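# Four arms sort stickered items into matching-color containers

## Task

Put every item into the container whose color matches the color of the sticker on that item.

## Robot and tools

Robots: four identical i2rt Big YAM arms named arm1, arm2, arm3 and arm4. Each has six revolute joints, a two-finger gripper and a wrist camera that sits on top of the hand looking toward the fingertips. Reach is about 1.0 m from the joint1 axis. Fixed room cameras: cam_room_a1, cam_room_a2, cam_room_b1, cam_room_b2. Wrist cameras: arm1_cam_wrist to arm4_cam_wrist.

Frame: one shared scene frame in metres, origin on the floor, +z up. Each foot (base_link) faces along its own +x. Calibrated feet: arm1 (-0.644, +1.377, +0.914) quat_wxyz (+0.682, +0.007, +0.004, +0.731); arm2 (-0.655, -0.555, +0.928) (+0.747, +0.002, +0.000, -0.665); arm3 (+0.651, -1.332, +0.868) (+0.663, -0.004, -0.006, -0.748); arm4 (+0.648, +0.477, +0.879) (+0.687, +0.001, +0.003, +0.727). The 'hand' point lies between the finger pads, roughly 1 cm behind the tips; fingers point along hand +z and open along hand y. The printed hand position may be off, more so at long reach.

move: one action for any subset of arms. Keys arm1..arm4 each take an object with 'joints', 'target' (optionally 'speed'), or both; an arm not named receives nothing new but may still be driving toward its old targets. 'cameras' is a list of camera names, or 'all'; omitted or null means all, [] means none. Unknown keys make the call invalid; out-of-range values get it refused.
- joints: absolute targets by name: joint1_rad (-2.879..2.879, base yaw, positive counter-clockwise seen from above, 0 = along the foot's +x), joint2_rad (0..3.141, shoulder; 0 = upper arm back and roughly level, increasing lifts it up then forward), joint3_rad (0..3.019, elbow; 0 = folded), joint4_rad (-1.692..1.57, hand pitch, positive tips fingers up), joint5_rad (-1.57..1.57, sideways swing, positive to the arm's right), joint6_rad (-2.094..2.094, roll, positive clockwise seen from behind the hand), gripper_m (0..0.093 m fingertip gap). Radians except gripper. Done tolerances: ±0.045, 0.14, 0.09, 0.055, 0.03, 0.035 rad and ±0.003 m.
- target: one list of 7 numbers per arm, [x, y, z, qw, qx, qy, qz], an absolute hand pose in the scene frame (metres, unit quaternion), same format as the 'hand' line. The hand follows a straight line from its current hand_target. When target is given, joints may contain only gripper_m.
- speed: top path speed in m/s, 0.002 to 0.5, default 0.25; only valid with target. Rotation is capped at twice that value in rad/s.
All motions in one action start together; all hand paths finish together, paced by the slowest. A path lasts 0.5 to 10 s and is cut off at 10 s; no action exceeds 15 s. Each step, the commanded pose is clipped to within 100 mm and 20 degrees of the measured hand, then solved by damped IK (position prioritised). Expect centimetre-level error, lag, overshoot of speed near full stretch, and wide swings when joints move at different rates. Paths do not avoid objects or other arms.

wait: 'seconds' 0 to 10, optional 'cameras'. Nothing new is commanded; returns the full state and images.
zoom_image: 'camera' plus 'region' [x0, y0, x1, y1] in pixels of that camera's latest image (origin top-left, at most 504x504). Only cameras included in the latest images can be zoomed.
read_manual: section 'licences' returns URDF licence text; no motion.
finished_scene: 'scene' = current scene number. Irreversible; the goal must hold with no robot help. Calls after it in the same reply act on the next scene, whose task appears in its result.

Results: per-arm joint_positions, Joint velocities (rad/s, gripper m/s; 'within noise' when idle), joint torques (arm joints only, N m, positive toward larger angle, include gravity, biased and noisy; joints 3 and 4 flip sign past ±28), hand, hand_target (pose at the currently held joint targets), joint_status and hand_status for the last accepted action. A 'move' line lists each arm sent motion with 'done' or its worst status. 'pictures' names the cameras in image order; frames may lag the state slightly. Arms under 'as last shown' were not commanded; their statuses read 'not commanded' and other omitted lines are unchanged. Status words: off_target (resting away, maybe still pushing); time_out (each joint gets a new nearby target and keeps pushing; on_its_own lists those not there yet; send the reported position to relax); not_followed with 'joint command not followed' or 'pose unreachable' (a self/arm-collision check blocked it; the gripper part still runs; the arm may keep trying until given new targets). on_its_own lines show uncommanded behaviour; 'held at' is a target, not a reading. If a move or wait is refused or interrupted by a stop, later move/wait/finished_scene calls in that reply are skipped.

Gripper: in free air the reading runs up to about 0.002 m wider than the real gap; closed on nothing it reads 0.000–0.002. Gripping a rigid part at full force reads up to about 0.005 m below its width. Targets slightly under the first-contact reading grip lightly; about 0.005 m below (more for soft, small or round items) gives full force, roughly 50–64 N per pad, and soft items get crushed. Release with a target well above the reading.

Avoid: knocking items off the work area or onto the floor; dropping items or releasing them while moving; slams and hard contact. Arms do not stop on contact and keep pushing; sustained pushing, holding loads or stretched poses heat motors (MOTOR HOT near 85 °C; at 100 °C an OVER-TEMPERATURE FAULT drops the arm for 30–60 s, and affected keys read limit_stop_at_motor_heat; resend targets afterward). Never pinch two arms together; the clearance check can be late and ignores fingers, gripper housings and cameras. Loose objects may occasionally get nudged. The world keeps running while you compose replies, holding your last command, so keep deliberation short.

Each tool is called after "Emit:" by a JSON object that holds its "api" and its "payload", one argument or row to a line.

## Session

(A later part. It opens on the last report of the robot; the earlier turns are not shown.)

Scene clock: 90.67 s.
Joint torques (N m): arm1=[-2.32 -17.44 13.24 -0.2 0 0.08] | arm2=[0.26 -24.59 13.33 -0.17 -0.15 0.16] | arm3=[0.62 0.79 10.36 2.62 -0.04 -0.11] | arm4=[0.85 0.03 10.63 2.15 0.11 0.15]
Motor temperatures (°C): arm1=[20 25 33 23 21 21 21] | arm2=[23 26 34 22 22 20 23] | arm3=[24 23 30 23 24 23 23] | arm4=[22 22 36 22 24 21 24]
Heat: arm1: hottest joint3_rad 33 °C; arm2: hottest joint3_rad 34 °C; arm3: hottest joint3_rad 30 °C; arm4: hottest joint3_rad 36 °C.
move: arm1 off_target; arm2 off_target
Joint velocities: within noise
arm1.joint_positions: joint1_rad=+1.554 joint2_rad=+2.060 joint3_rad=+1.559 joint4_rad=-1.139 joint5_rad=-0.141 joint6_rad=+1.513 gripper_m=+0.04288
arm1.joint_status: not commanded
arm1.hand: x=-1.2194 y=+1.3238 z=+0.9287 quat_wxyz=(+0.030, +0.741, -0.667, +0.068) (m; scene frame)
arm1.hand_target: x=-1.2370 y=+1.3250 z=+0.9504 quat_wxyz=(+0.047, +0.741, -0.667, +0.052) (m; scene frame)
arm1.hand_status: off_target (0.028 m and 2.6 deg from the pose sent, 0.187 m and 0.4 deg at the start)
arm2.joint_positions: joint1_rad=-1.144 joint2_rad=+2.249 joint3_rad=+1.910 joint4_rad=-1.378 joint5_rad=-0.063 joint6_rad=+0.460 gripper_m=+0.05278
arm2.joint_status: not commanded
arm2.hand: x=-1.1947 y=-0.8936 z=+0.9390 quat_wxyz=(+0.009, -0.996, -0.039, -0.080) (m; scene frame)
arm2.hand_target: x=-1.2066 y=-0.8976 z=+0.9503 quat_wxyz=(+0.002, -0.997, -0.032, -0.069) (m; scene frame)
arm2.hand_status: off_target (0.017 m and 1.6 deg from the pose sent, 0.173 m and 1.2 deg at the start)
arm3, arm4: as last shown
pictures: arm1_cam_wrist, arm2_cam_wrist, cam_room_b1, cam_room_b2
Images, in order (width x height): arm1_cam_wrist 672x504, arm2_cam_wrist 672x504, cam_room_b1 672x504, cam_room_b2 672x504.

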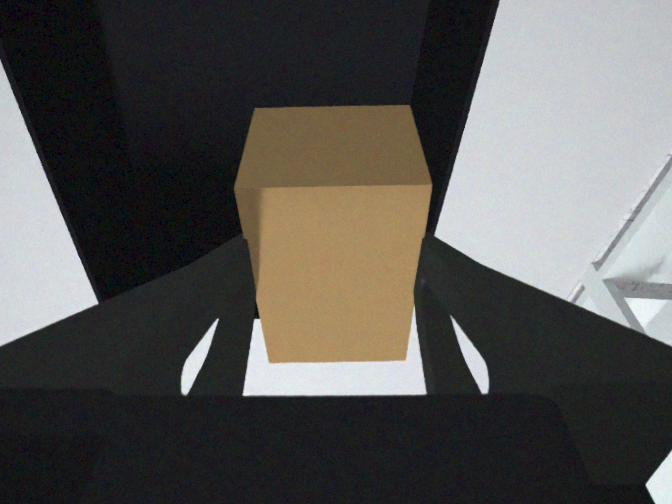

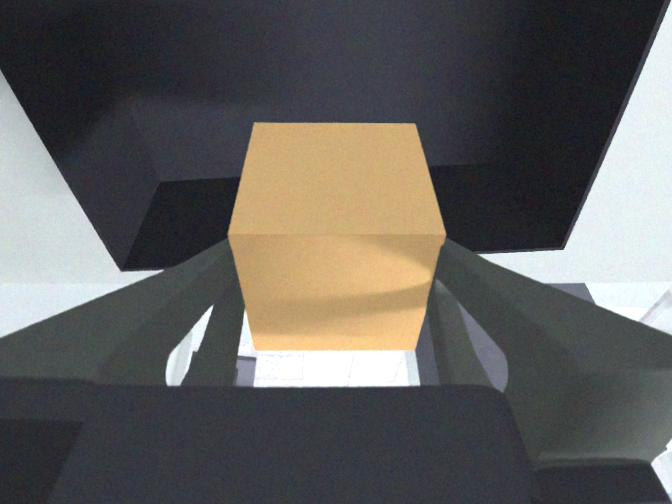

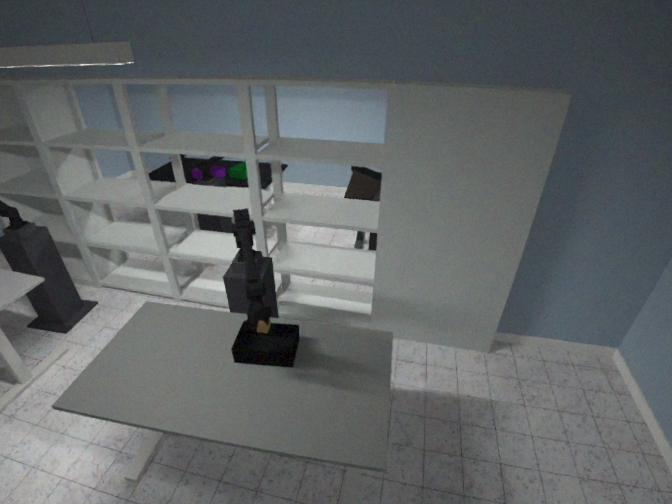

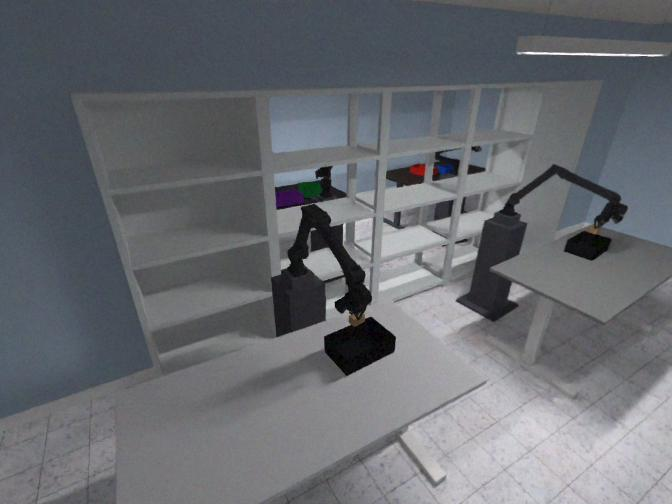

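Emit:
{"api": "move", "payload": {
  "arm1": {"joints": {"joint1_rad": 0.1, "joint2_rad": 0.8, "joint3_rad": 0.9, "joint4_rad": -0.9, "joint5_rad": 0, "joint6_rad": 0.0}},
  "arm2": {"joints": {"joint1_rad": 0, "joint2_rad": 0.8, "joint3_rad": 0.9, "joint4_rad": -0.9, "joint5_rad": 0, "joint6_rad": 0}},
  "cameras": []
}}

Emit:
{"api": "move", "payload": {
  "arm1": {"joints": {"joint2_rad": 0.295, "joint3_rad": 0.39, "joint4_rad": -0.29}},
  "arm2": {"joints": {"joint1_rad": 0.925, "joint2_rad": 0.295, "joint3_rad": 0.39, "joint4_rad": -0.29}},
  "cameras": []
}}

Emit:
{"api": "move", "payload": {
  "arm1": {"joints": {"joint1_rad": -2.248}},
  "cameras": ["arm1_cam_wrist","arm2_cam_wrist","arm4_cam_wrist","cam_room_a1","cam_room_a2"]
}}

Emit:
{"api": "zoom_image", "payload": {
  "camera": "cam_room_a1",
  "region": [340, 160, 440, 235]
}}

Emit:
{"api": "zoom_image", "payload": {
  "camera": "cam_room_a2",
  "region": [260, 150, 360, 225]
}}

Scene clock: 104.07 s.
Joint torques (N m): arm1=[-1.85 -0.5 12.11 1.72 -0.06 -0.07] | arm2=[0.73 -4.78 11.1 2.54 0.12 -0.08] | arm3=[0.62 0.79 10.36 2.63 -0.03 -0.11] | arm4=[1.03 0.15 10.59 2.21 0.1 0.17]
Motor temperatures (°C): arm1=[20 26 34 23 21 21 22] | arm2=[23 26 34 22 22 20 23] | arm3=[24 23 30 23 24 23 23] | arm4=[22 22 37 22 24 21 24]
Heat: arm1: hottest joint3_rad 34 °C; arm2: hottest joint3_rad 34 °C; arm3: hottest joint3_rad 30 °C; arm4: hottest joint3_rad 37 °C.
move: arm1 done; arm2 done
Joint velocities: within noise
arm1.joint_positions: joint1_rad=+0.104 joint2_rad=+0.798 joint3_rad=+0.896 joint4_rad=-0.906 joint5_rad=+0.002 joint6_rad=+0.008 gripper_m=+0.04288
arm1.joint_status: all done
arm1.hand: x=-0.6995 y=+1.7273 z=+1.2245 quat_wxyz=(-0.235, +0.705, -0.602, -0.292) (m; scene frame)
arm1.hand_target: x=-0.6985 y=+1.7296 z=+1.2270 quat_wxyz=(-0.239, +0.706, -0.599, -0.293) (m; scene frame)
arm1.hand_status: not commanded
arm2.joint_positions: joint1_rad=-0.001 joint2_rad=+0.801 joint3_rad=+0.909 joint4_rad=-0.909 joint5_rad=-0.003 joint6_rad=+0.014 gripper_m=+0.05278
arm2.joint_status: all done
arm2.hand: x=-0.6141 y=-0.9118 z=+1.2417 quat_wxyz=(-0.283, -0.621, -0.688, +0.245) (m; scene frame)
arm2.hand_target: x=-0.6143 y=-0.9120 z=+1.2381 quat_wxyz=(-0.281, -0.616, -0.693, +0.248) (m; scene frame)
arm2.hand_status: not commanded
arm3, arm4: as last shown
pictures: none
No camera images: "cameras" was empty.

Scene clock: 105.50 s.
Joint torques (N m): arm1=[-1.96 3.31 12.89 2.67 -0.07 -0.04] | arm2=[1.08 -0.62 11.78 3.7 0.06 -0.07] | arm3=[0.67 0.79 10.39 2.62 -0.03 -0.11] | arm4=[1.03 0.38 10.66 2.19 0.09 0.13]
Motor temperatures (°C): arm1=[20 26 34 23 21 21 22] | arm2=[23 26 34 22 22 20 23] | arm3=[24 23 30 23 24 23 23] | arm4=[22 22 37 22 24 21 24]
Heat: arm1: hottest joint3_rad 34 °C; arm2: hottest joint3_rad 34 °C; arm3: hottest joint3_rad 30 °C; arm4: hottest joint3_rad 37 °C.
move: arm1 done; arm2 done
Joint velocities: within noise
arm1.joint_positions: joint1_rad=+0.104 joint2_rad=+0.303 joint3_rad=+0.381 joint4_rad=-0.314 joint5_rad=+0.002 joint6_rad=+0.008 gripper_m=+0.04288
arm1.joint_status: all done
arm1.hand: x=-0.6903 y=+1.6728 z=+1.1960 quat_wxyz=(-0.394, +0.595, -0.511, -0.480) (m; scene frame)
arm1.hand_target: x=-0.6891 y=+1.6731 z=+1.2097 quat_wxyz=(-0.406, +0.586, -0.501, -0.490) (m; scene frame)
arm1.hand_status: not commanded
arm2.joint_positions: joint1_rad=+0.921 joint2_rad=+0.307 joint3_rad=+0.396 joint4_rad=-0.317 joint5_rad=-0.002 joint6_rad=+0.014 gripper_m=+0.05278
arm2.joint_status: all done
arm2.hand: x=-0.3960 y=-0.7094 z=+1.2164 quat_wxyz=(-0.602, -0.212, -0.754, +0.158) (m; scene frame)
arm2.hand_target: x=-0.3961 y=-0.7084 z=+1.2222 quat_wxyz=(-0.613, -0.203, -0.745, +0.164) (m; scene frame)
arm2.hand_status: not commanded
arm3, arm4: as last shown
pictures: none
No camera images: "cameras" was empty.

Scene clock: 107.67 s.
Joint torques (N m): arm1=[-2.49 2.14 13.12 2.45 -0.03 -0.03] | arm2=[1.03 -0.67 11.75 3.67 0.07 -0.07] | arm3=[0.73 0.79 10.36 2.61 -0.03 -0.11] | arm4=[1.08 -0.21 10.63 2.15 0.1 0.16]
Motor temperatures (°C): arm1=[20 26 34 23 21 21 22] | arm2=[23 26 34 22 22 20 24] | arm3=[24 23 30 23 24 23 23] | arm4=[22 22 37 22 24 21 24]
Heat: arm1: hottest joint3_rad 34 °C; arm2: hottest joint3_rad 34 °C; arm3: hottest joint3_rad 30 °C; arm4: hottest joint3_rad 37 °C.
move: arm1 done
Joint velocities: within noise
arm1.joint_positions: joint1_rad=-2.242 joint2_rad=+0.303 joint3_rad=+0.381 joint4_rad=-0.313 joint5_rad=+0.002 joint6_rad=+0.007 gripper_m=+0.04289
arm1.joint_status: all done
arm1.hand: x=-0.3921 y=+1.2056 z=+1.1902 quat_wxyz=(-0.585, -0.235, -0.754, +0.183) (m; scene frame)
arm1.hand_target: x=-0.3926 y=+1.2042 z=+1.2038 quat_wxyz=(-0.600, -0.231, -0.742, +0.191) (m; scene frame)
arm1.hand_status: not commanded
arm2.joint_positions: joint1_rad=+0.921 joint2_rad=+0.307 joint3_rad=+0.396 joint4_rad=-0.316 joint5_rad=-0.002 joint6_rad=+0.014 gripper_m=+0.05278
arm2.joint_status: not commanded
arm2.hand: x=-0.3960 y=-0.7094 z=+1.2165 quat_wxyz=(-0.602, -0.212, -0.753, +0.158) (m; scene frame)
arm2.hand_target: x=-0.3961 y=-0.7084 z=+1.2223 quat_wxyz=(-0.613, -0.203, -0.745, +0.164) (m; scene frame)
arm2.hand_status: not commanded
arm3.joint_positions: joint1_rad=+0.010 joint2_rad=+0.309 joint3_rad=+0.399 joint4_rad=-0.318 joint5_rad=+0.001 joint6_rad=+0.006 gripper_m=+0.09400
arm3.joint_status: not commanded
arm3.hand: x=+0.6165 y=-1.6275 z=+1.1606 quat_wxyz=(-0.420, -0.583, -0.517, +0.466) (m; scene frame)
arm3.hand_target: x=+0.6139 y=-1.6265 z=+1.1682 quat_wxyz=(-0.424, -0.577, -0.510, +0.477) (m; scene frame)
arm3.hand_status: not commanded
arm4: as last shown
pictures: arm1_cam_wrist, arm2_cam_wrist, arm4_cam_wrist, cam_room_a1, cam_room_a2
Images, in order (width x height): arm1_cam_wrist 672x504, arm2_cam_wrist 672x504, arm4_cam_wrist 672x504, cam_room_a1 672x504, cam_room_a2 672x504.

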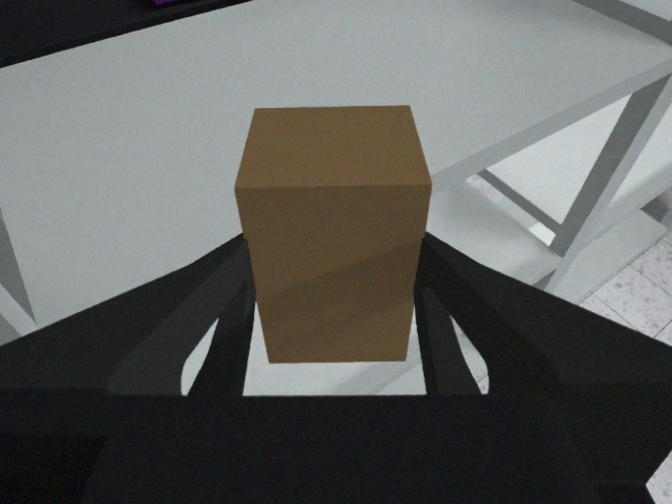

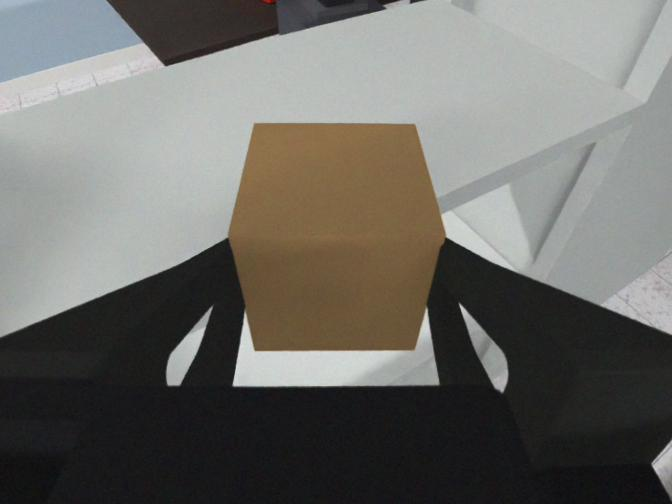

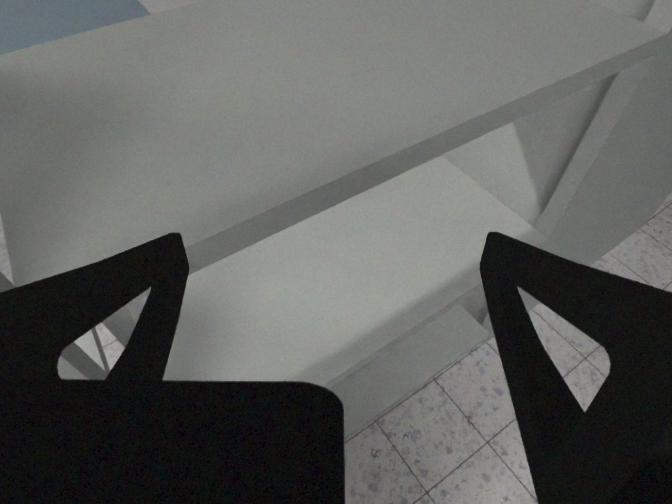

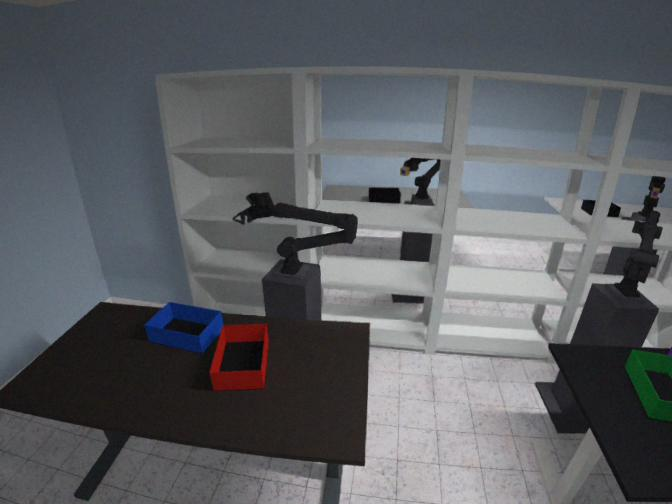

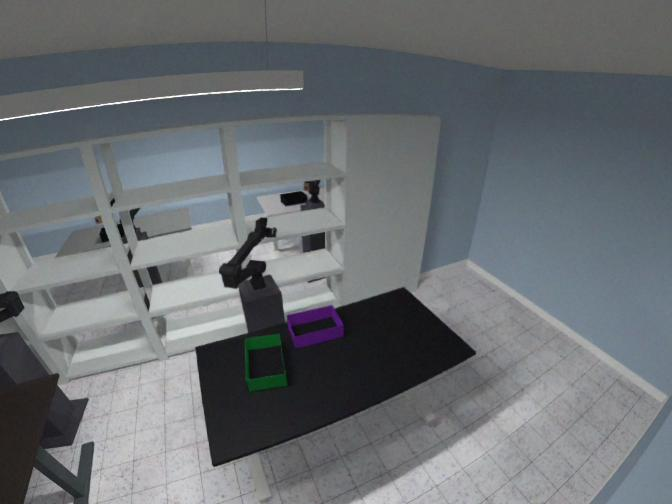

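Scaled by 5.040.

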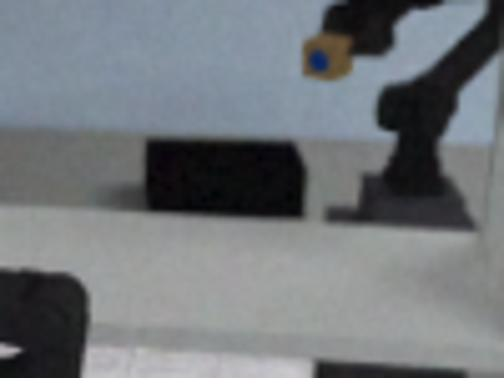

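Scaled by 5.040.

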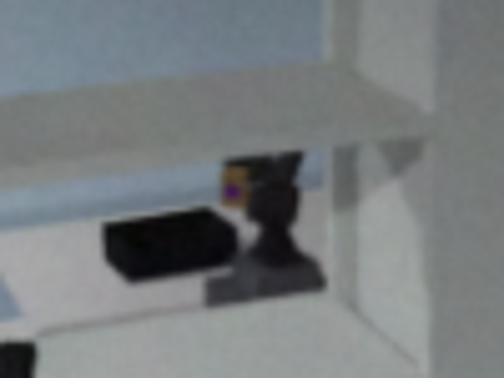

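Emit:
{"api": "move", "payload": {
  "arm1": {"target": [-0.015, 0.938, 1.085, 0.6385, 0.2222, 0.7091, -0.2001], "speed": 0.3},
  "arm2": {"target": [-0.015, -0.931, 1.068, 0.6331, 0.1979, 0.7283, -0.1720], "speed": 0.3},
  "arm3": {"joints": {"joint1_rad": -1.993}},
  "cameras": ["arm1_cam_wrist","arm2_cam_wrist"]
}}

Emit:
{"api": "move", "payload": {
  "arm1": {"target": [-0.015, 0.938, 1.062, 0.6385, 0.2222, 0.7091, -0.2001], "speed": 0.1},
  "arm2": {"target": [-0.015, -0.931, 1.045, 0.6331, 0.1979, 0.7283, -0.1720], "speed": 0.1},
  "cameras": []
}}

Emit:
{"api": "move", "payload": {
  "arm1": {"target": [-0.015, 0.938, 1.050, 0.6385, 0.2222, 0.7091, -0.2001], "speed": 0.06},
  "arm2": {"target": [-0.015, -0.931, 1.031, 0.6331, 0.1979, 0.7283, -0.1720], "speed": 0.06},
  "cameras": ["arm1_cam_wrist","arm2_cam_wrist"]
}}

Scene clock: 118.77 s.
Joint torques (N m): arm1=[-2.55 -15.62 14.05 1.66 -0.04 -0.01] | arm2=[1.08 -18.67 13.14 2.81 0.13 -0.08] | arm3=[0.56 0.5 10.39 2.65 -0.03 -0.11] | arm4=[0.85 0.62 10.56 2.19 0.13 0.16]
Motor temperatures (°C): arm1=[20 25 35 23 21 21 22] | arm2=[23 26 34 22 22 20 24] | arm3=[24 23 31 23 24 23 23] | arm4=[22 21 37 22 24 21 24]
Heat: arm1: hottest joint3_rad 35 °C; arm2: hottest joint3_rad 34 °C; arm3: hottest joint3_rad 31 °C; arm4: hottest joint3_rad 37 °C.
move: arm1 off_target; arm2 off_target; arm3 done
Joint velocities: within noise
arm1.joint_positions: joint1_rad=-2.242 joint2_rad=+1.960 joint3_rad=+1.192 joint4_rad=+0.627 joint5_rad=-0.004 joint6_rad=+0.007 gripper_m=+0.04289
arm1.joint_status: not commanded
arm1.hand: x=-0.0260 y=+0.9538 z=+1.0582 quat_wxyz=(-0.621, -0.225, -0.726, +0.192) (m; scene frame)
arm1.hand_target: x=-0.0168 y=+0.9393 z=+1.0854 quat_wxyz=(-0.638, -0.222, -0.709, +0.200) (m; scene frame)
arm1.hand_status: off_target (0.033 m and 3.0 deg from the pose sent, 0.474 m and 8.3 deg at the start)
arm2.joint_positions: joint1_rad=+0.921 joint2_rad=+1.960 joint3_rad=+1.115 joint4_rad=+0.666 joint5_rad=-0.001 joint6_rad=+0.011 gripper_m=+0.05278
arm2.joint_status: not commanded
arm2.hand: x=-0.0318 y=-0.9234 z=+1.0531 quat_wxyz=(-0.620, -0.207, -0.739, +0.163) (m; scene frame)
arm2.hand_target: x=-0.0164 y=-0.9302 z=+1.0683 quat_wxyz=(-0.633, -0.198, -0.728, +0.172) (m; scene frame)
arm2.hand_status: off_target (0.024 m and 2.5 deg from the pose sent, 0.465 m and 5.1 deg at the start)
arm3.joint_positions: joint1_rad=-1.983 joint2_rad=+0.309 joint3_rad=+0.399 joint4_rad=-0.318 joint5_rad=+0.001 joint6_rad=+0.006 gripper_m=+0.09401
arm3.joint_status: all done
arm3.hand: x=+0.3911 y=-1.1737 z=+1.1541 quat_wxyz=(+0.157, -0.756, +0.213, +0.599) (m; scene frame)
arm3.hand_target: x=+0.3930 y=-1.1714 z=+1.1617 quat_wxyz=(+0.165, -0.747, +0.212, +0.608) (m; scene frame)
arm3.hand_status: not commanded
arm4.joint_positions: joint1_rad=+0.902 joint2_rad=+0.312 joint3_rad=+0.389 joint4_rad=-0.321 joint5_rad=+0.000 joint6_rad=-0.012 gripper_m=+0.09400
arm4.joint_status: not commanded
arm4.hand: x=+0.4025 y=+0.6522 z=+1.1610 quat_wxyz=(-0.187, +0.752, -0.234, -0.587) (m; scene frame)
arm4.hand_target: x=+0.4028 y=+0.6515 z=+1.1762 quat_wxyz=(-0.189, +0.737, -0.234, -0.605) (m; scene frame)
arm4.hand_status: not commanded
pictures: arm1_cam_wrist, arm2_cam_wrist
Images, in order (width x height): arm1_cam_wrist 672x504, arm2_cam_wrist 672x504.

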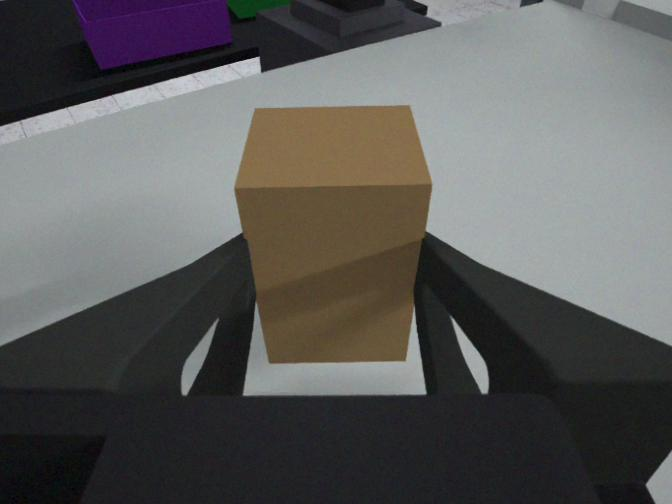

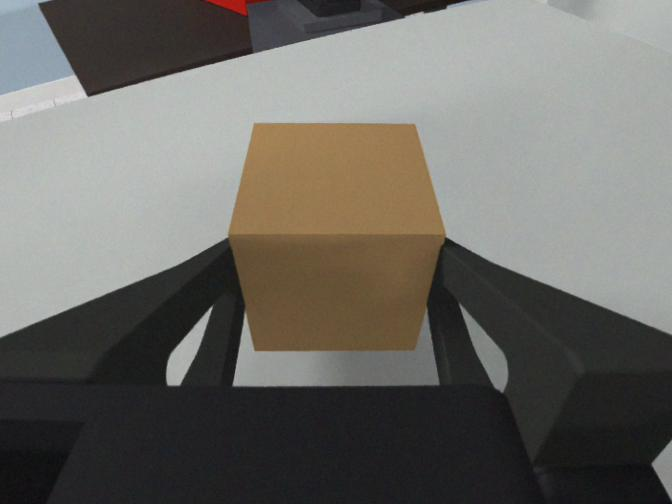

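Scene clock: 119.83 s.
Joint torques (N m): arm1=[-2.78 -15.21 13.11 2.48 -0.03 0.04] | arm2=[1.14 -17.79 12.52 3.48 0.13 -0.05] | arm3=[0.56 0.62 10.4 2.66 -0.02 -0.11] | arm4=[0.56 0.56 10.58 2.25 0.11 0.15]
Motor temperatures (°C): arm1=[20 25 35 23 21 21 22] | arm2=[23 26 33 22 22 20 24] | arm3=[24 23 31 23 24 23 23] | arm4=[22 21 37 22 24 21 24]
Heat: arm1: hottest joint3_rad 35 °C; arm2: hottest joint3_rad 33 °C; arm3: hottest joint3_rad 31 °C; arm4: hottest joint3_rad 37 °C.
move: arm1 off_target; arm2 off_target
Joint velocities: within noise
arm1.joint_positions: joint1_rad=-2.242 joint2_rad=+1.996 joint3_rad=+1.192 joint4_rad=+0.651 joint5_rad=-0.004 joint6_rad=+0.007 gripper_m=+0.04289
arm1.joint_status: not commanded
arm1.hand: x=-0.0251 y=+0.9531 z=+1.0380 quat_wxyz=(-0.617, -0.226, -0.730, +0.191) (m; scene frame)
arm1.hand_target: x=-0.0166 y=+0.9391 z=+1.0623 quat_wxyz=(-0.638, -0.222, -0.709, +0.200) (m; scene frame)
arm1.hand_status: off_target (0.030 m and 3.6 deg from the pose sent, 0.020 m and 2.9 deg at the start)
arm2.joint_positions: joint1_rad=+0.921 joint2_rad=+1.994 joint3_rad=+1.115 joint4_rad=+0.700 joint5_rad=-0.001 joint6_rad=+0.009 gripper_m=+0.05278
arm2.joint_status: not commanded
arm2.hand: x=-0.0308 y=-0.9240 z=+1.0377 quat_wxyz=(-0.620, -0.206, -0.739, +0.164) (m; scene frame)
arm2.hand_target: x=-0.0162 y=-0.9304 z=+1.0453 quat_wxyz=(-0.633, -0.198, -0.728, +0.172) (m; scene frame)
arm2.hand_status: off_target (0.019 m and 2.4 deg from the pose sent, 0.020 m and 2.5 deg at the start)
arm3, arm4: as last shown
pictures: none
No camera images: "cameras" was empty.

Scene clock: 120.80 s.
Joint torques (N m): arm1=[-2.49 -14.56 12.83 2.54 -0.03 0.03] | arm2=[1.08 -16.56 12.34 3.17 0.11 -0.04] | arm3=[0.44 0.56 10.4 2.61 -0.02 -0.11] | arm4=[1.38 0.67 10.52 2.24 0.1 0.18]
Motor temperatures (°C): arm1=[20 25 35 23 21 21 22] | arm2=[23 26 33 22 22 20 24] | arm3=[24 23 31 23 24 23 23] | arm4=[22 21 37 22 24 21 24]
Heat: arm1: hottest joint3_rad 35 °C; arm2: hottest joint3_rad 33 °C; arm3: hottest joint3_rad 31 °C; arm4: hottest joint3_rad 37 °C.
move: arm1 off_target; arm2 off_target
Joint velocities: within noise
arm1.joint_positions: joint1_rad=-2.242 joint2_rad=+2.008 joint3_rad=+1.192 joint4_rad=+0.679 joint5_rad=-0.004 joint6_rad=+0.007 gripper_m=+0.04289
arm1.joint_status: not commanded
arm1.hand: x=-0.0243 y=+0.9525 z=+1.0363 quat_wxyz=(-0.623, -0.224, -0.725, +0.192) (m; scene frame)
arm1.hand_target: x=-0.0162 y=+0.9388 z=+1.0503 quat_wxyz=(-0.638, -0.222, -0.709, +0.200) (m; scene frame)
arm1.hand_status: off_target (0.022 m and 2.7 deg from the pose sent, 0.022 m and 3.6 deg at the start)
arm2.joint_positions: joint1_rad=+0.921 joint2_rad=+2.010 joint3_rad=+1.115 joint4_rad=+0.738 joint5_rad=-0.001 joint6_rad=+0.008 gripper_m=+0.05278
arm2.joint_status: not commanded
arm2.hand: x=-0.0297 y=-0.9246 z=+1.0357 quat_wxyz=(-0.628, -0.204, -0.733, +0.167) (m; scene frame)
arm2.hand_target: x=-0.0161 y=-0.9304 z=+1.0311 quat_wxyz=(-0.633, -0.198, -0.728, +0.172) (m; scene frame)
arm2.hand_status: off_target (0.017 m and 1.2 deg from the pose sent, 0.018 m and 2.4 deg at the start)
arm3, arm4: as last shown
pictures: arm1_cam_wrist, arm2_cam_wrist
Images, in order (width x height): arm1_cam_wrist 672x504, arm2_cam_wrist 672x504.

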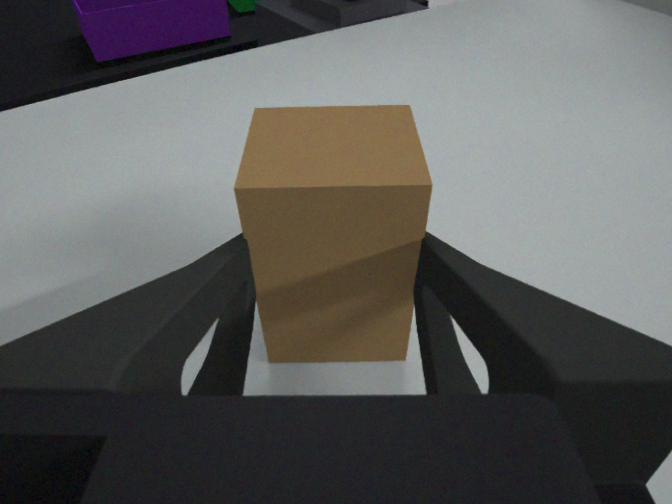

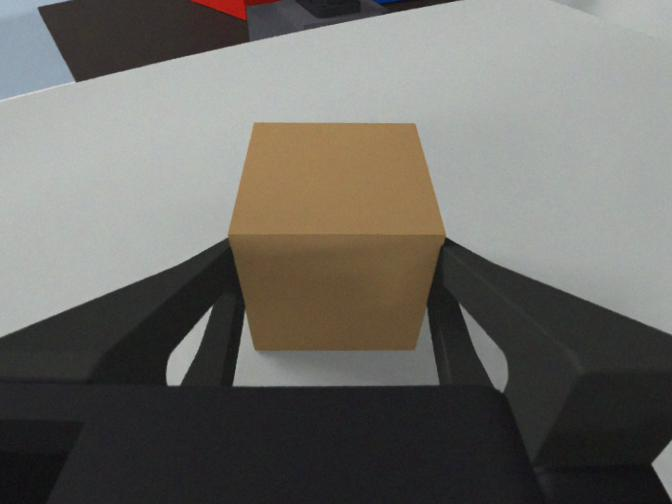

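Emit:
{"api": "move", "payload": {
  "arm1": {"target": [-0.015, 0.938, 1.054, 0.6385, 0.2222, 0.7091, -0.2001], "joints": {"gripper_m": 0.075}, "speed": 0.06},
  "arm2": {"target": [-0.015, -0.931, 1.036, 0.6331, 0.1979, 0.7283, -0.1720], "joints": {"gripper_m": 0.085}, "speed": 0.06},
  "cameras": ["arm1_cam_wrist","arm2_cam_wrist"]
}}

Emit:
{"api": "move", "payload": {
  "arm1": {"target": [-0.14, 1.031, 1.09, 0.6385, 0.2222, 0.7091, -0.2001], "speed": 0.25},
  "arm2": {"target": [-0.14, -0.859, 1.06, 0.6331, 0.1979, 0.7283, -0.1720], "speed": 0.25},
  "cameras": ["arm1_cam_wrist","arm2_cam_wrist","arm3_cam_wrist","arm4_cam_wrist"]
}}

Scene clock: 128.17 s.
Joint torques (N m): arm1=[-2.55 -14.56 12.79 2.19 -0.02 0.03] | arm2=[0.97 -17.85 12.36 2.73 0.11 -0.05] | arm3=[0.56 0.73 10.43 2.65 -0.03 -0.12] | arm4=[0.91 0.38 10.51 2.19 0.11 0.19]
Motor temperatures (°C): arm1=[20 26 35 23 21 21 22] | arm2=[23 26 33 22 22 20 24] | arm3=[24 23 31 23 24 23 23] | arm4=[22 21 38 22 24 21 24]
Heat: arm1: hottest joint3_rad 35 °C; arm2: hottest joint3_rad 33 °C; arm3: hottest joint3_rad 31 °C; arm4: hottest joint3_rad 38 °C.
move: arm1 off_target; arm2 off_target
Joint velocities: within noise
arm1.joint_positions: joint1_rad=-2.242 joint2_rad=+2.008 joint3_rad=+1.192 joint4_rad=+0.679 joint5_rad=-0.004 joint6_rad=+0.007 gripper_m=+0.07496
arm1.joint_status: all done
arm1.hand: x=-0.0243 y=+0.9525 z=+1.0363 quat_wxyz=(-0.623, -0.224, -0.725, +0.192) (m; scene frame)
arm1.hand_target: x=-0.0162 y=+0.9389 z=+1.0544 quat_wxyz=(-0.638, -0.222, -0.709, +0.200) (m; scene frame)
arm1.hand_status: off_target (0.025 m and 2.7 deg from the pose sent, 0.025 m and 2.7 deg at the start)
arm2.joint_positions: joint1_rad=+0.921 joint2_rad=+2.014 joint3_rad=+1.115 joint4_rad=+0.738 joint5_rad=-0.001 joint6_rad=+0.008 gripper_m=+0.08493
arm2.joint_status: all done
arm2.hand: x=-0.0298 y=-0.9245 z=+1.0330 quat_wxyz=(-0.626, -0.204, -0.734, +0.166) (m; scene frame)
arm2.hand_target: x=-0.0159 y=-0.9305 z=+1.0361 quat_wxyz=(-0.633, -0.198, -0.728, +0.172) (m; scene frame)
arm2.hand_status: off_target (0.016 m and 1.4 deg from the pose sent, 0.016 m and 1.2 deg at the start)
arm3, arm4: as last shown
pictures: arm1_cam_wrist, arm2_cam_wrist
Images, in order (width x height): arm1_cam_wrist 672x504, arm2_cam_wrist 672x504.

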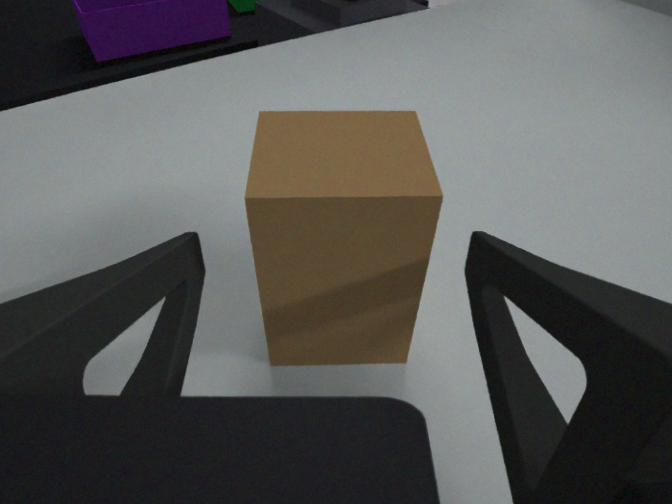

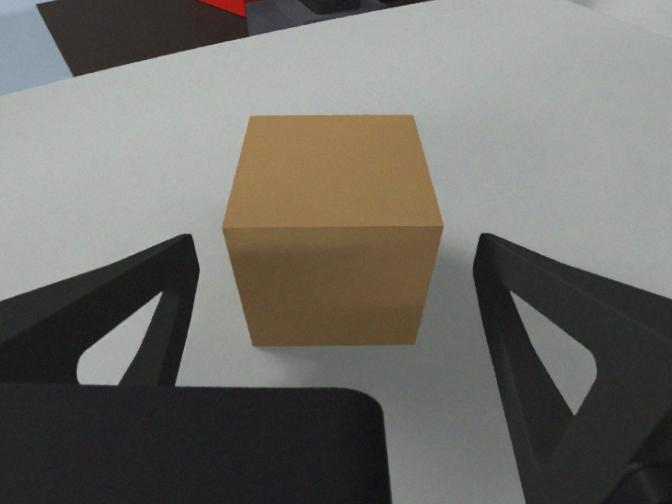

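Scene clock: 129.40 s.
Joint torques (N m): arm1=[-1.67 -10.05 8.5 2.32 0.08 0.05] | arm2=[0.91 -15.79 6.9 3.38 0.02 -0.04] | arm3=[0.62 0.73 10.39 2.66 -0.02 -0.11] | arm4=[0.5 0.15 10.52 2.14 0.12 0.13]
Motor temperatures (°C): arm1=[20 26 35 23 21 21 22] | arm2=[23 26 33 22 22 20 24] | arm3=[24 23 31 23 24 23 23] | arm4=[22 21 38 22 24 21 24]
Heat: arm1: hottest joint3_rad 35 °C; arm2: hottest joint3_rad 33 °C; arm3: hottest joint3_rad 31 °C; arm4: hottest joint3_rad 38 °C.
move: arm1 done; arm2 done
Joint velocities: within noise
arm1.joint_positions: joint1_rad=-2.242 joint2_rad=+1.660 joint3_rad=+0.769 joint4_rad=+0.776 joint5_rad=+0.002 joint6_rad=+0.007 gripper_m=+0.07496
arm1.joint_status: not commanded
arm1.hand: x=-0.1408 y=+1.0317 z=+1.0812 quat_wxyz=(-0.630, -0.224, -0.717, +0.197) (m; scene frame)
arm1.hand_target: x=-0.1400 y=+1.0311 z=+1.0900 quat_wxyz=(-0.639, -0.222, -0.709, +0.200) (m; scene frame)
arm1.hand_status: done (0.009 m and 1.5 deg from the pose sent, 0.150 m and 2.7 deg at the start)
arm2.joint_positions: joint1_rad=+0.921 joint2_rad=+1.749 joint3_rad=+0.733 joint4_rad=+0.860 joint5_rad=-0.001 joint6_rad=+0.008 gripper_m=+0.08493
arm2.joint_status: not commanded
arm2.hand: x=-0.1386 y=-0.8605 z=+1.0564 quat_wxyz=(-0.628, -0.204, -0.732, +0.167) (m; scene frame)
arm2.hand_target: x=-0.1400 y=-0.8590 z=+1.0600 quat_wxyz=(-0.633, -0.198, -0.728, +0.172) (m; scene frame)
arm2.hand_status: done (0.004 m and 1.1 deg from the pose sent, 0.131 m and 1.4 deg at the start)
arm3, arm4: as last shown
pictures: arm1_cam_wrist, arm2_cam_wrist, arm3_cam_wrist, arm4_cam_wrist
Images, in order (width x height): arm1_cam_wrist 672x504, arm2_cam_wrist 672x504, arm3_cam_wrist 672x504, arm4_cam_wrist 672x504.

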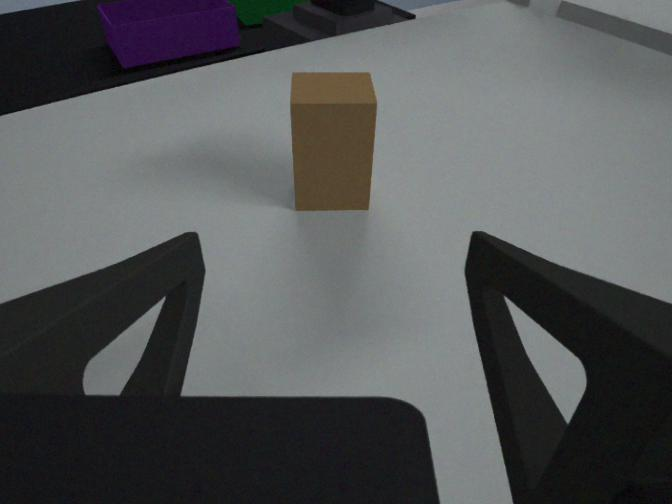

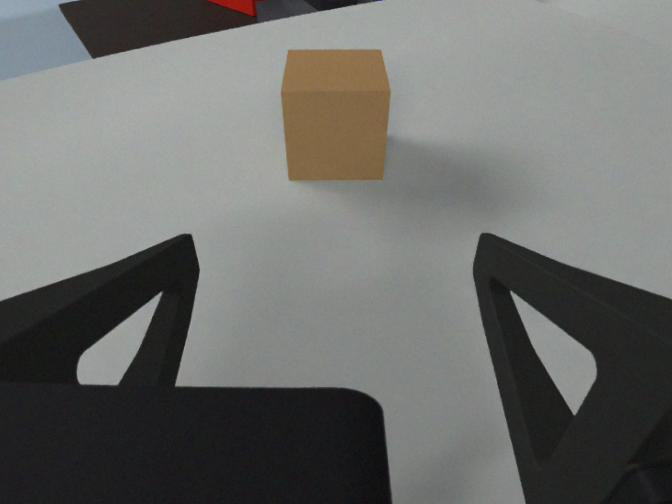

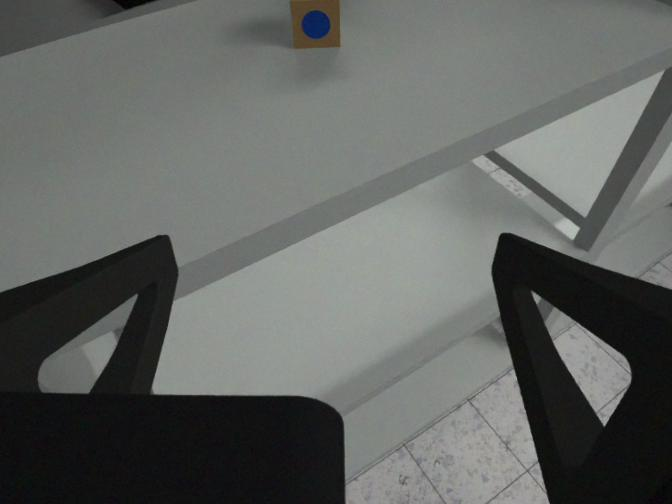

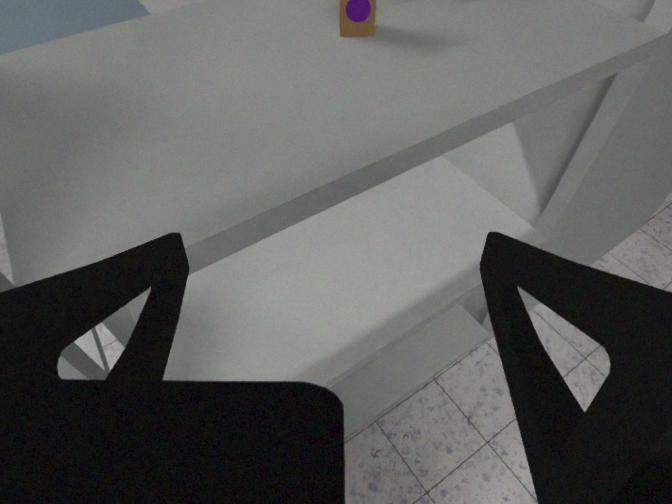

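Emit:
{"api": "move", "payload": {
  "arm1": {"target": [-0.36, 1.185, 1.17, 0.6005, 0.2324, 0.7415, -0.1882], "speed": 0.4},
  "arm2": {"target": [-0.38, -0.716, 1.17, 0.6131, 0.2030, 0.7450, -0.1650], "speed": 0.4},
  "arm3": {"target": [0.085, -1.025, 1.075, 0.1771, -0.7166, 0.1967, 0.6452], "speed": 0.3},
  "arm4": {"target": [0.076, 0.906, 1.075, 0.1918, -0.7217, 0.2207, 0.6274], "speed": 0.3},
  "cameras": []
}}

Emit:
{"api": "move", "payload": {
  "arm3": {"target": [0.036, -0.996, 1.042, 0.1771, -0.7166, 0.1967, 0.6452], "speed": 0.2},
  "arm4": {"target": [0.034, 0.939, 1.037, 0.1918, -0.7217, 0.2207, 0.6274], "speed": 0.2},
  "cameras": ["arm3_cam_wrist","arm4_cam_wrist"]
}}

Scene clock: 142.40 s.
Joint torques (N m): arm1=[-0.85 2.43 12.44 1.69 0.08 0.07] | arm2=[1.49 -0.03 11.77 2.02 0.15 0] | arm3=[2.43 -14.74 10.96 2.63 0.09 -0.12] | arm4=[0.26 -17.67 10.55 1.83 -0.06 0.02]
Motor temperatures (°C): arm1=[20 25 34 23 21 21 22] | arm2=[23 26 32 22 22 20 23] | arm3=[24 23 31 23 24 23 23] | arm4=[22 21 38 22 24 21 24]
Heat: arm1: hottest joint3_rad 34 °C; arm2: hottest joint3_rad 32 °C; arm3: hottest joint3_rad 31 °C; arm4: hottest joint3_rad 38 °C.
move: arm1 done; arm2 done; arm3 off_target; arm4 off_target
Joint velocities: within noise
arm1.joint_positions: joint1_rad=-2.242 joint2_rad=+0.487 joint3_rad=+0.329 joint4_rad=-0.025 joint5_rad=+0.011 joint6_rad=+0.007 gripper_m=+0.07496
arm1.joint_status: not commanded
arm1.hand: x=-0.3625 y=+1.1831 z=+1.1720 quat_wxyz=(-0.604, -0.233, -0.737, +0.193) (m; scene frame)
arm1.hand_target: x=-0.3600 y=+1.1850 z=+1.1700 quat_wxyz=(-0.601, -0.232, -0.742, +0.188) (m; scene frame)
arm1.hand_status: done (0.004 m and 0.8 deg from the pose sent, 0.282 m and 4.5 deg at the start)
arm2.joint_positions: joint1_rad=+0.924 joint2_rad=+0.393 joint3_rad=+0.271 joint4_rad=-0.050 joint5_rad=+0.006 joint6_rad=+0.008 gripper_m=+0.08493
arm2.joint_status: not commanded
arm2.hand: x=-0.3806 y=-0.7187 z=+1.1778 quat_wxyz=(-0.622, -0.206, -0.737, +0.167) (m; scene frame)
arm2.hand_target: x=-0.3801 y=-0.7161 z=+1.1699 quat_wxyz=(-0.613, -0.203, -0.745, +0.165) (m; scene frame)
arm2.hand_status: done (0.008 m and 1.4 deg from the pose sent, 0.304 m and 2.3 deg at the start)
arm3.joint_positions: joint1_rad=-1.940 joint2_rad=+1.652 joint3_rad=+0.844 joint4_rad=+0.654 joint5_rad=+0.059 joint6_rad=+0.003 gripper_m=+0.09401
arm3.joint_status: not commanded
arm3.hand: x=+0.1024 y=-1.0246 z=+1.0517 quat_wxyz=(+0.174, -0.733, +0.208, +0.624) (m; scene frame)
arm3.hand_target: x=+0.0864 y=-1.0259 z=+1.0753 quat_wxyz=(+0.177, -0.717, +0.197, +0.645) (m; scene frame)
arm3.hand_status: off_target (0.029 m and 3.3 deg from the pose sent, 0.349 m and 7.6 deg at the start)
arm4.joint_positions: joint1_rad=+0.866 joint2_rad=+1.811 joint3_rad=+1.066 joint4_rad=+0.564 joint5_rad=-0.057 joint6_rad=-0.012 gripper_m=+0.09400
arm4.joint_status: not commanded
arm4.hand: x=+0.0848 y=+0.8935 z=+1.0594 quat_wxyz=(-0.185, +0.734, -0.224, -0.614) (m; scene frame)
arm4.hand_target: x=+0.0769 y=+0.9052 z=+1.0752 quat_wxyz=(-0.192, +0.722, -0.221, -0.627) (m; scene frame)
arm4.hand_status: off_target (0.022 m and 2.3 deg from the pose sent, 0.422 m and 6.0 deg at the start)
pictures: none
No camera images: "cameras" was empty.

Scene clock: 143.37 s.
Joint torques (N m): arm1=[-0.56 2.73 12.44 1.29 0.05 0.07] | arm2=[1.55 -0.09 11.78 1.96 0.16 -0.01] | arm3=[1.96 -16.32 10.71 2.3 -0.1 -0.03] | arm4=[-0.03 -19.78 10.74 1.94 -0.07 0.05]
Motor temperatures (°C): arm1=[20 25 34 23 21 21 22] | arm2=[23 26 32 22 22 20 23] | arm3=[24 23 31 23 24 23 23] | arm4=[22 22 38 22 24 21 24]
Heat: arm1: hottest joint3_rad 34 °C; arm2: hottest joint3_rad 32 °C; arm3: hottest joint3_rad 31 °C; arm4: hottest joint3_rad 38 °C.
move: arm3 off_target; arm4 off_target
Joint velocities: within noise
arm1, arm2: as last shown
arm3.joint_positions: joint1_rad=-1.940 joint2_rad=+1.820 joint3_rad=+0.998 joint4_rad=+0.693 joint5_rad=+0.057 joint6_rad=-0.008 gripper_m=+0.09400
arm3.joint_status: not commanded
arm3.hand: x=+0.0513 y=-0.9980 z=+1.0313 quat_wxyz=(+0.178, -0.726, +0.202, +0.632) (m; scene frame)
arm3.hand_target: x=+0.0369 y=-0.9965 z=+1.0422 quat_wxyz=(+0.177, -0.717, +0.197, +0.645) (m; scene frame)
arm3.hand_status: off_target (0.019 m and 2.0 deg from the pose sent, 0.073 m and 3.3 deg at the start)
arm4.joint_positions: joint1_rad=+0.865 joint2_rad=+1.977 joint3_rad=+1.216 joint4_rad=+0.579 joint5_rad=-0.059 joint6_rad=-0.017 gripper_m=+0.09400
arm4.joint_status: not commanded
arm4.hand: x=+0.0437 y=+0.9248 z=+1.0241 quat_wxyz=(-0.186, +0.735, -0.222, -0.613) (m; scene frame)
arm4.hand_target: x=+0.0352 y=+0.9382 z=+1.0371 quat_wxyz=(-0.192, +0.722, -0.221, -0.627) (m; scene frame)
arm4.hand_status: off_target (0.021 m and 2.3 deg from the pose sent, 0.072 m and 2.3 deg at the start)
pictures: arm3_cam_wrist, arm4_cam_wrist
Images, in order (width x height): arm3_cam_wrist 672x504, arm4_cam_wrist 672x504.

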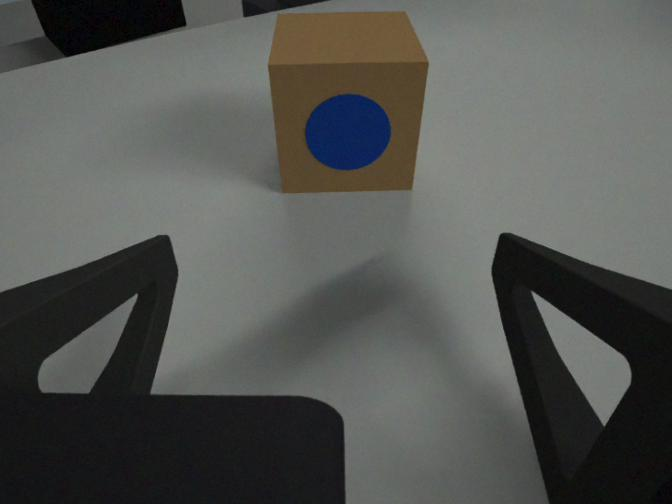

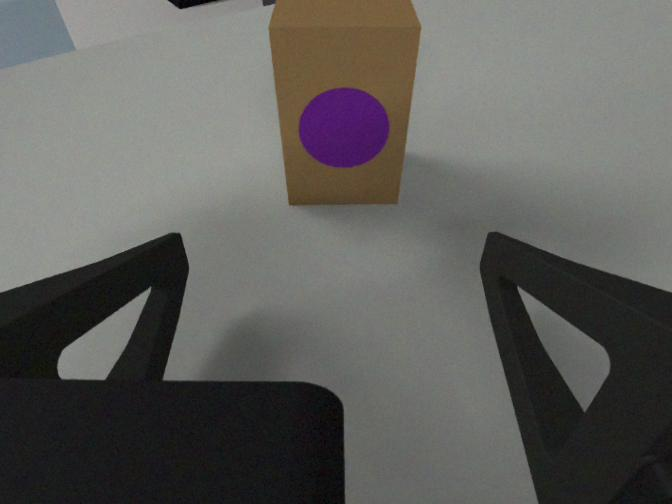

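Emit:
{"api": "move", "payload": {
  "arm3": {"target": [-0.024, -0.952, 1.036, 0.1771, -0.7166, 0.1967, 0.6452], "speed": 0.15},
  "arm4": {"target": [-0.0205, 0.9735, 1.034, 0.1918, -0.7217, 0.2207, 0.6274], "speed": 0.15},
  "cameras": ["arm3_cam_wrist","arm4_cam_wrist"]
}}

Scene clock: 151.23 s.
Joint torques (N m): arm1=[-0.73 2.9 12.45 1.61 0.11 0.05] | arm2=[1.61 0.09 11.79 1.98 0.15 0] | arm3=[0.67 -18.84 11.36 1.32 -0.12 -0.04] | arm4=[1.44 -21.77 11.32 1.07 0.21 0.09]
Motor temperatures (°C): arm1=[20 25 35 23 21 21 22] | arm2=[23 26 33 22 22 20 23] | arm3=[24 23 31 23 24 23 23] | arm4=[22 23 37 22 24 21 24]
Heat: arm1: hottest joint3_rad 35 °C; arm2: hottest joint3_rad 33 °C; arm3: hottest joint3_rad 31 °C; arm4: hottest joint3_rad 37 °C.
move: arm3 off_target; arm4 off_target
Joint velocities: within noise
arm1: as last shown
arm2.joint_positions: joint1_rad=+0.925 joint2_rad=+0.393 joint3_rad=+0.271 joint4_rad=-0.050 joint5_rad=+0.006 joint6_rad=+0.008 gripper_m=+0.08493
arm2.joint_status: not commanded
arm2.hand: x=-0.3806 y=-0.7186 z=+1.1778 quat_wxyz=(-0.622, -0.206, -0.737, +0.167) (m; scene frame)
arm2.hand_target: x=-0.3800 y=-0.7160 z=+1.1700 quat_wxyz=(-0.613, -0.203, -0.745, +0.165) (m; scene frame)
arm2.hand_status: not commanded
arm3.joint_positions: joint1_rad=-1.940 joint2_rad=+1.967 joint3_rad=+1.237 joint4_rad=+0.629 joint5_rad=+0.039 joint6_rad=-0.008 gripper_m=+0.09400
arm3.joint_status: not commanded
arm3.hand: x=-0.0164 y=-0.9654 z=+1.0353 quat_wxyz=(+0.174, -0.719, +0.194, +0.644) (m; scene frame)
arm3.hand_target: x=-0.0232 y=-0.9524 z=+1.0360 quat_wxyz=(+0.177, -0.717, +0.197, +0.645) (m; scene frame)
arm3.hand_status: off_target (0.015 m and 0.5 deg from the pose sent, 0.088 m and 2.0 deg at the start)
arm4.joint_positions: joint1_rad=+0.865 joint2_rad=+2.105 joint3_rad=+1.448 joint4_rad=+0.505 joint5_rad=-0.057 joint6_rad=-0.017 gripper_m=+0.09400
arm4.joint_status: not commanded
arm4.hand: x=-0.0087 y=+0.9655 z=+1.0320 quat_wxyz=(-0.191, +0.725, -0.220, -0.624) (m; scene frame)
arm4.hand_target: x=-0.0196 y=+0.9728 z=+1.0339 quat_wxyz=(-0.192, +0.722, -0.221, -0.627) (m; scene frame)
arm4.hand_status: off_target (0.014 m and 0.6 deg from the pose sent, 0.081 m and 2.3 deg at the start)
pictures: arm3_cam_wrist, arm4_cam_wrist
Images, in order (width x height): arm3_cam_wrist 672x504, arm4_cam_wrist 672x504.

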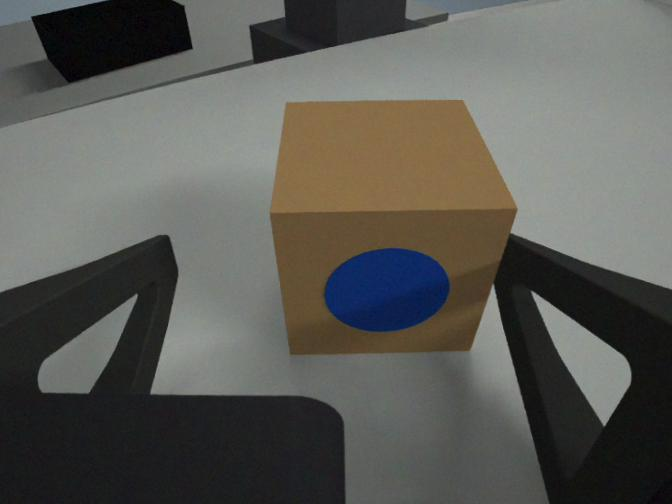

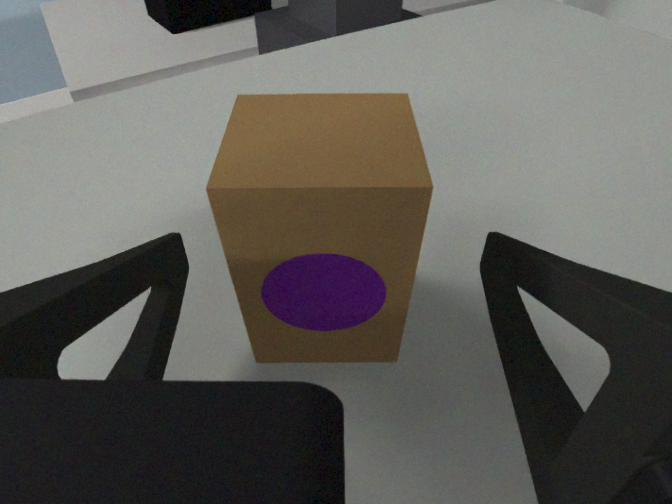

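Emit:
{"api": "move", "payload": {
  "arm3": {"joints": {"gripper_m": 0.037}},
  "arm4": {"joints": {"gripper_m": 0.03}},
  "cameras": ["arm3_cam_wrist","arm4_cam_wrist"]
}}

Scene clock: 158.63 s.
Joint torques (N m): arm1=[-0.97 2.61 12.53 1.52 0.11 0.05] | arm2=[1.61 -0.03 11.79 1.99 0.16 0] | arm3=[0.91 -18.78 11.34 1.36 -0.1 -0.04] | arm4=[0.91 -21.77 11.49 0.96 0.16 0.06]
Motor temperatures (°C): arm1=[20 25 35 23 21 21 22] | arm2=[23 26 34 22 22 20 23] | arm3=[24 24 30 23 24 23 23] | arm4=[22 23 38 22 24 21 24]
Heat: arm1: hottest joint3_rad 35 °C; arm2: hottest joint3_rad 34 °C; arm3: hottest joint3_rad 30 °C; arm4: hottest joint3_rad 38 °C.
move: arm3 off_target; arm4 off_target
Joint velocities: within noise
arm1, arm2: as last shown
arm3.joint_positions: joint1_rad=-1.942 joint2_rad=+1.967 joint3_rad=+1.237 joint4_rad=+0.629 joint5_rad=+0.038 joint6_rad=-0.009 gripper_m=+0.05285
arm3.joint_status: gripper_m off_target (ended at +0.05287, target +0.03700)
arm3.hand: x=-0.0158 y=-0.9643 z=+1.0352 quat_wxyz=(+0.175, -0.719, +0.194, +0.644) (m; scene frame)
arm3.hand_target: x=-0.0232 y=-0.9525 z=+1.0360 quat_wxyz=(+0.177, -0.717, +0.197, +0.645) (m; scene frame)
arm3.hand_status: not commanded
arm4.joint_positions: joint1_rad=+0.865 joint2_rad=+2.105 joint3_rad=+1.448 joint4_rad=+0.505 joint5_rad=-0.056 joint6_rad=-0.017 gripper_m=+0.04433
arm4.joint_status: gripper_m off_target (ended at +0.04436, target +0.03000)
arm4.hand: x=-0.0086 y=+0.9656 z=+1.0320 quat_wxyz=(-0.191, +0.725, -0.220, -0.624) (m; scene frame)
arm4.hand_target: x=-0.0196 y=+0.9727 z=+1.0339 quat_wxyz=(-0.192, +0.722, -0.221, -0.627) (m; scene frame)
arm4.hand_status: not commanded
pictures: arm3_cam_wrist, arm4_cam_wrist
Images, in order (width x height): arm3_cam_wrist 672x504, arm4_cam_wrist 672x504.

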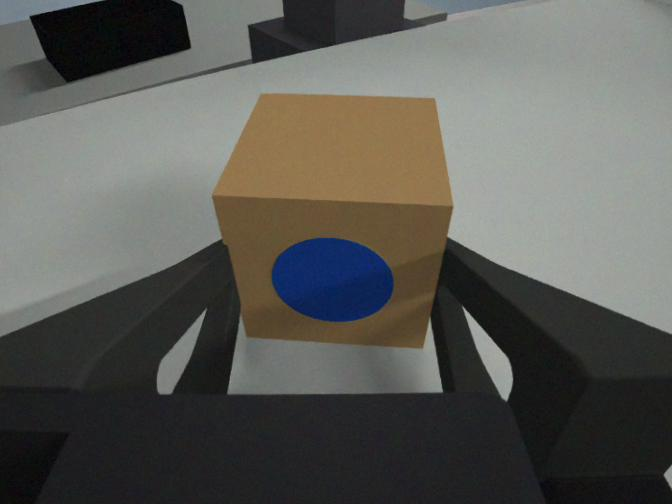

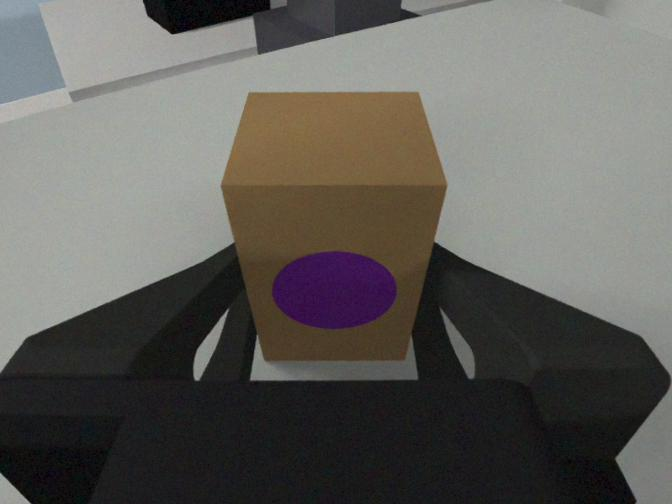

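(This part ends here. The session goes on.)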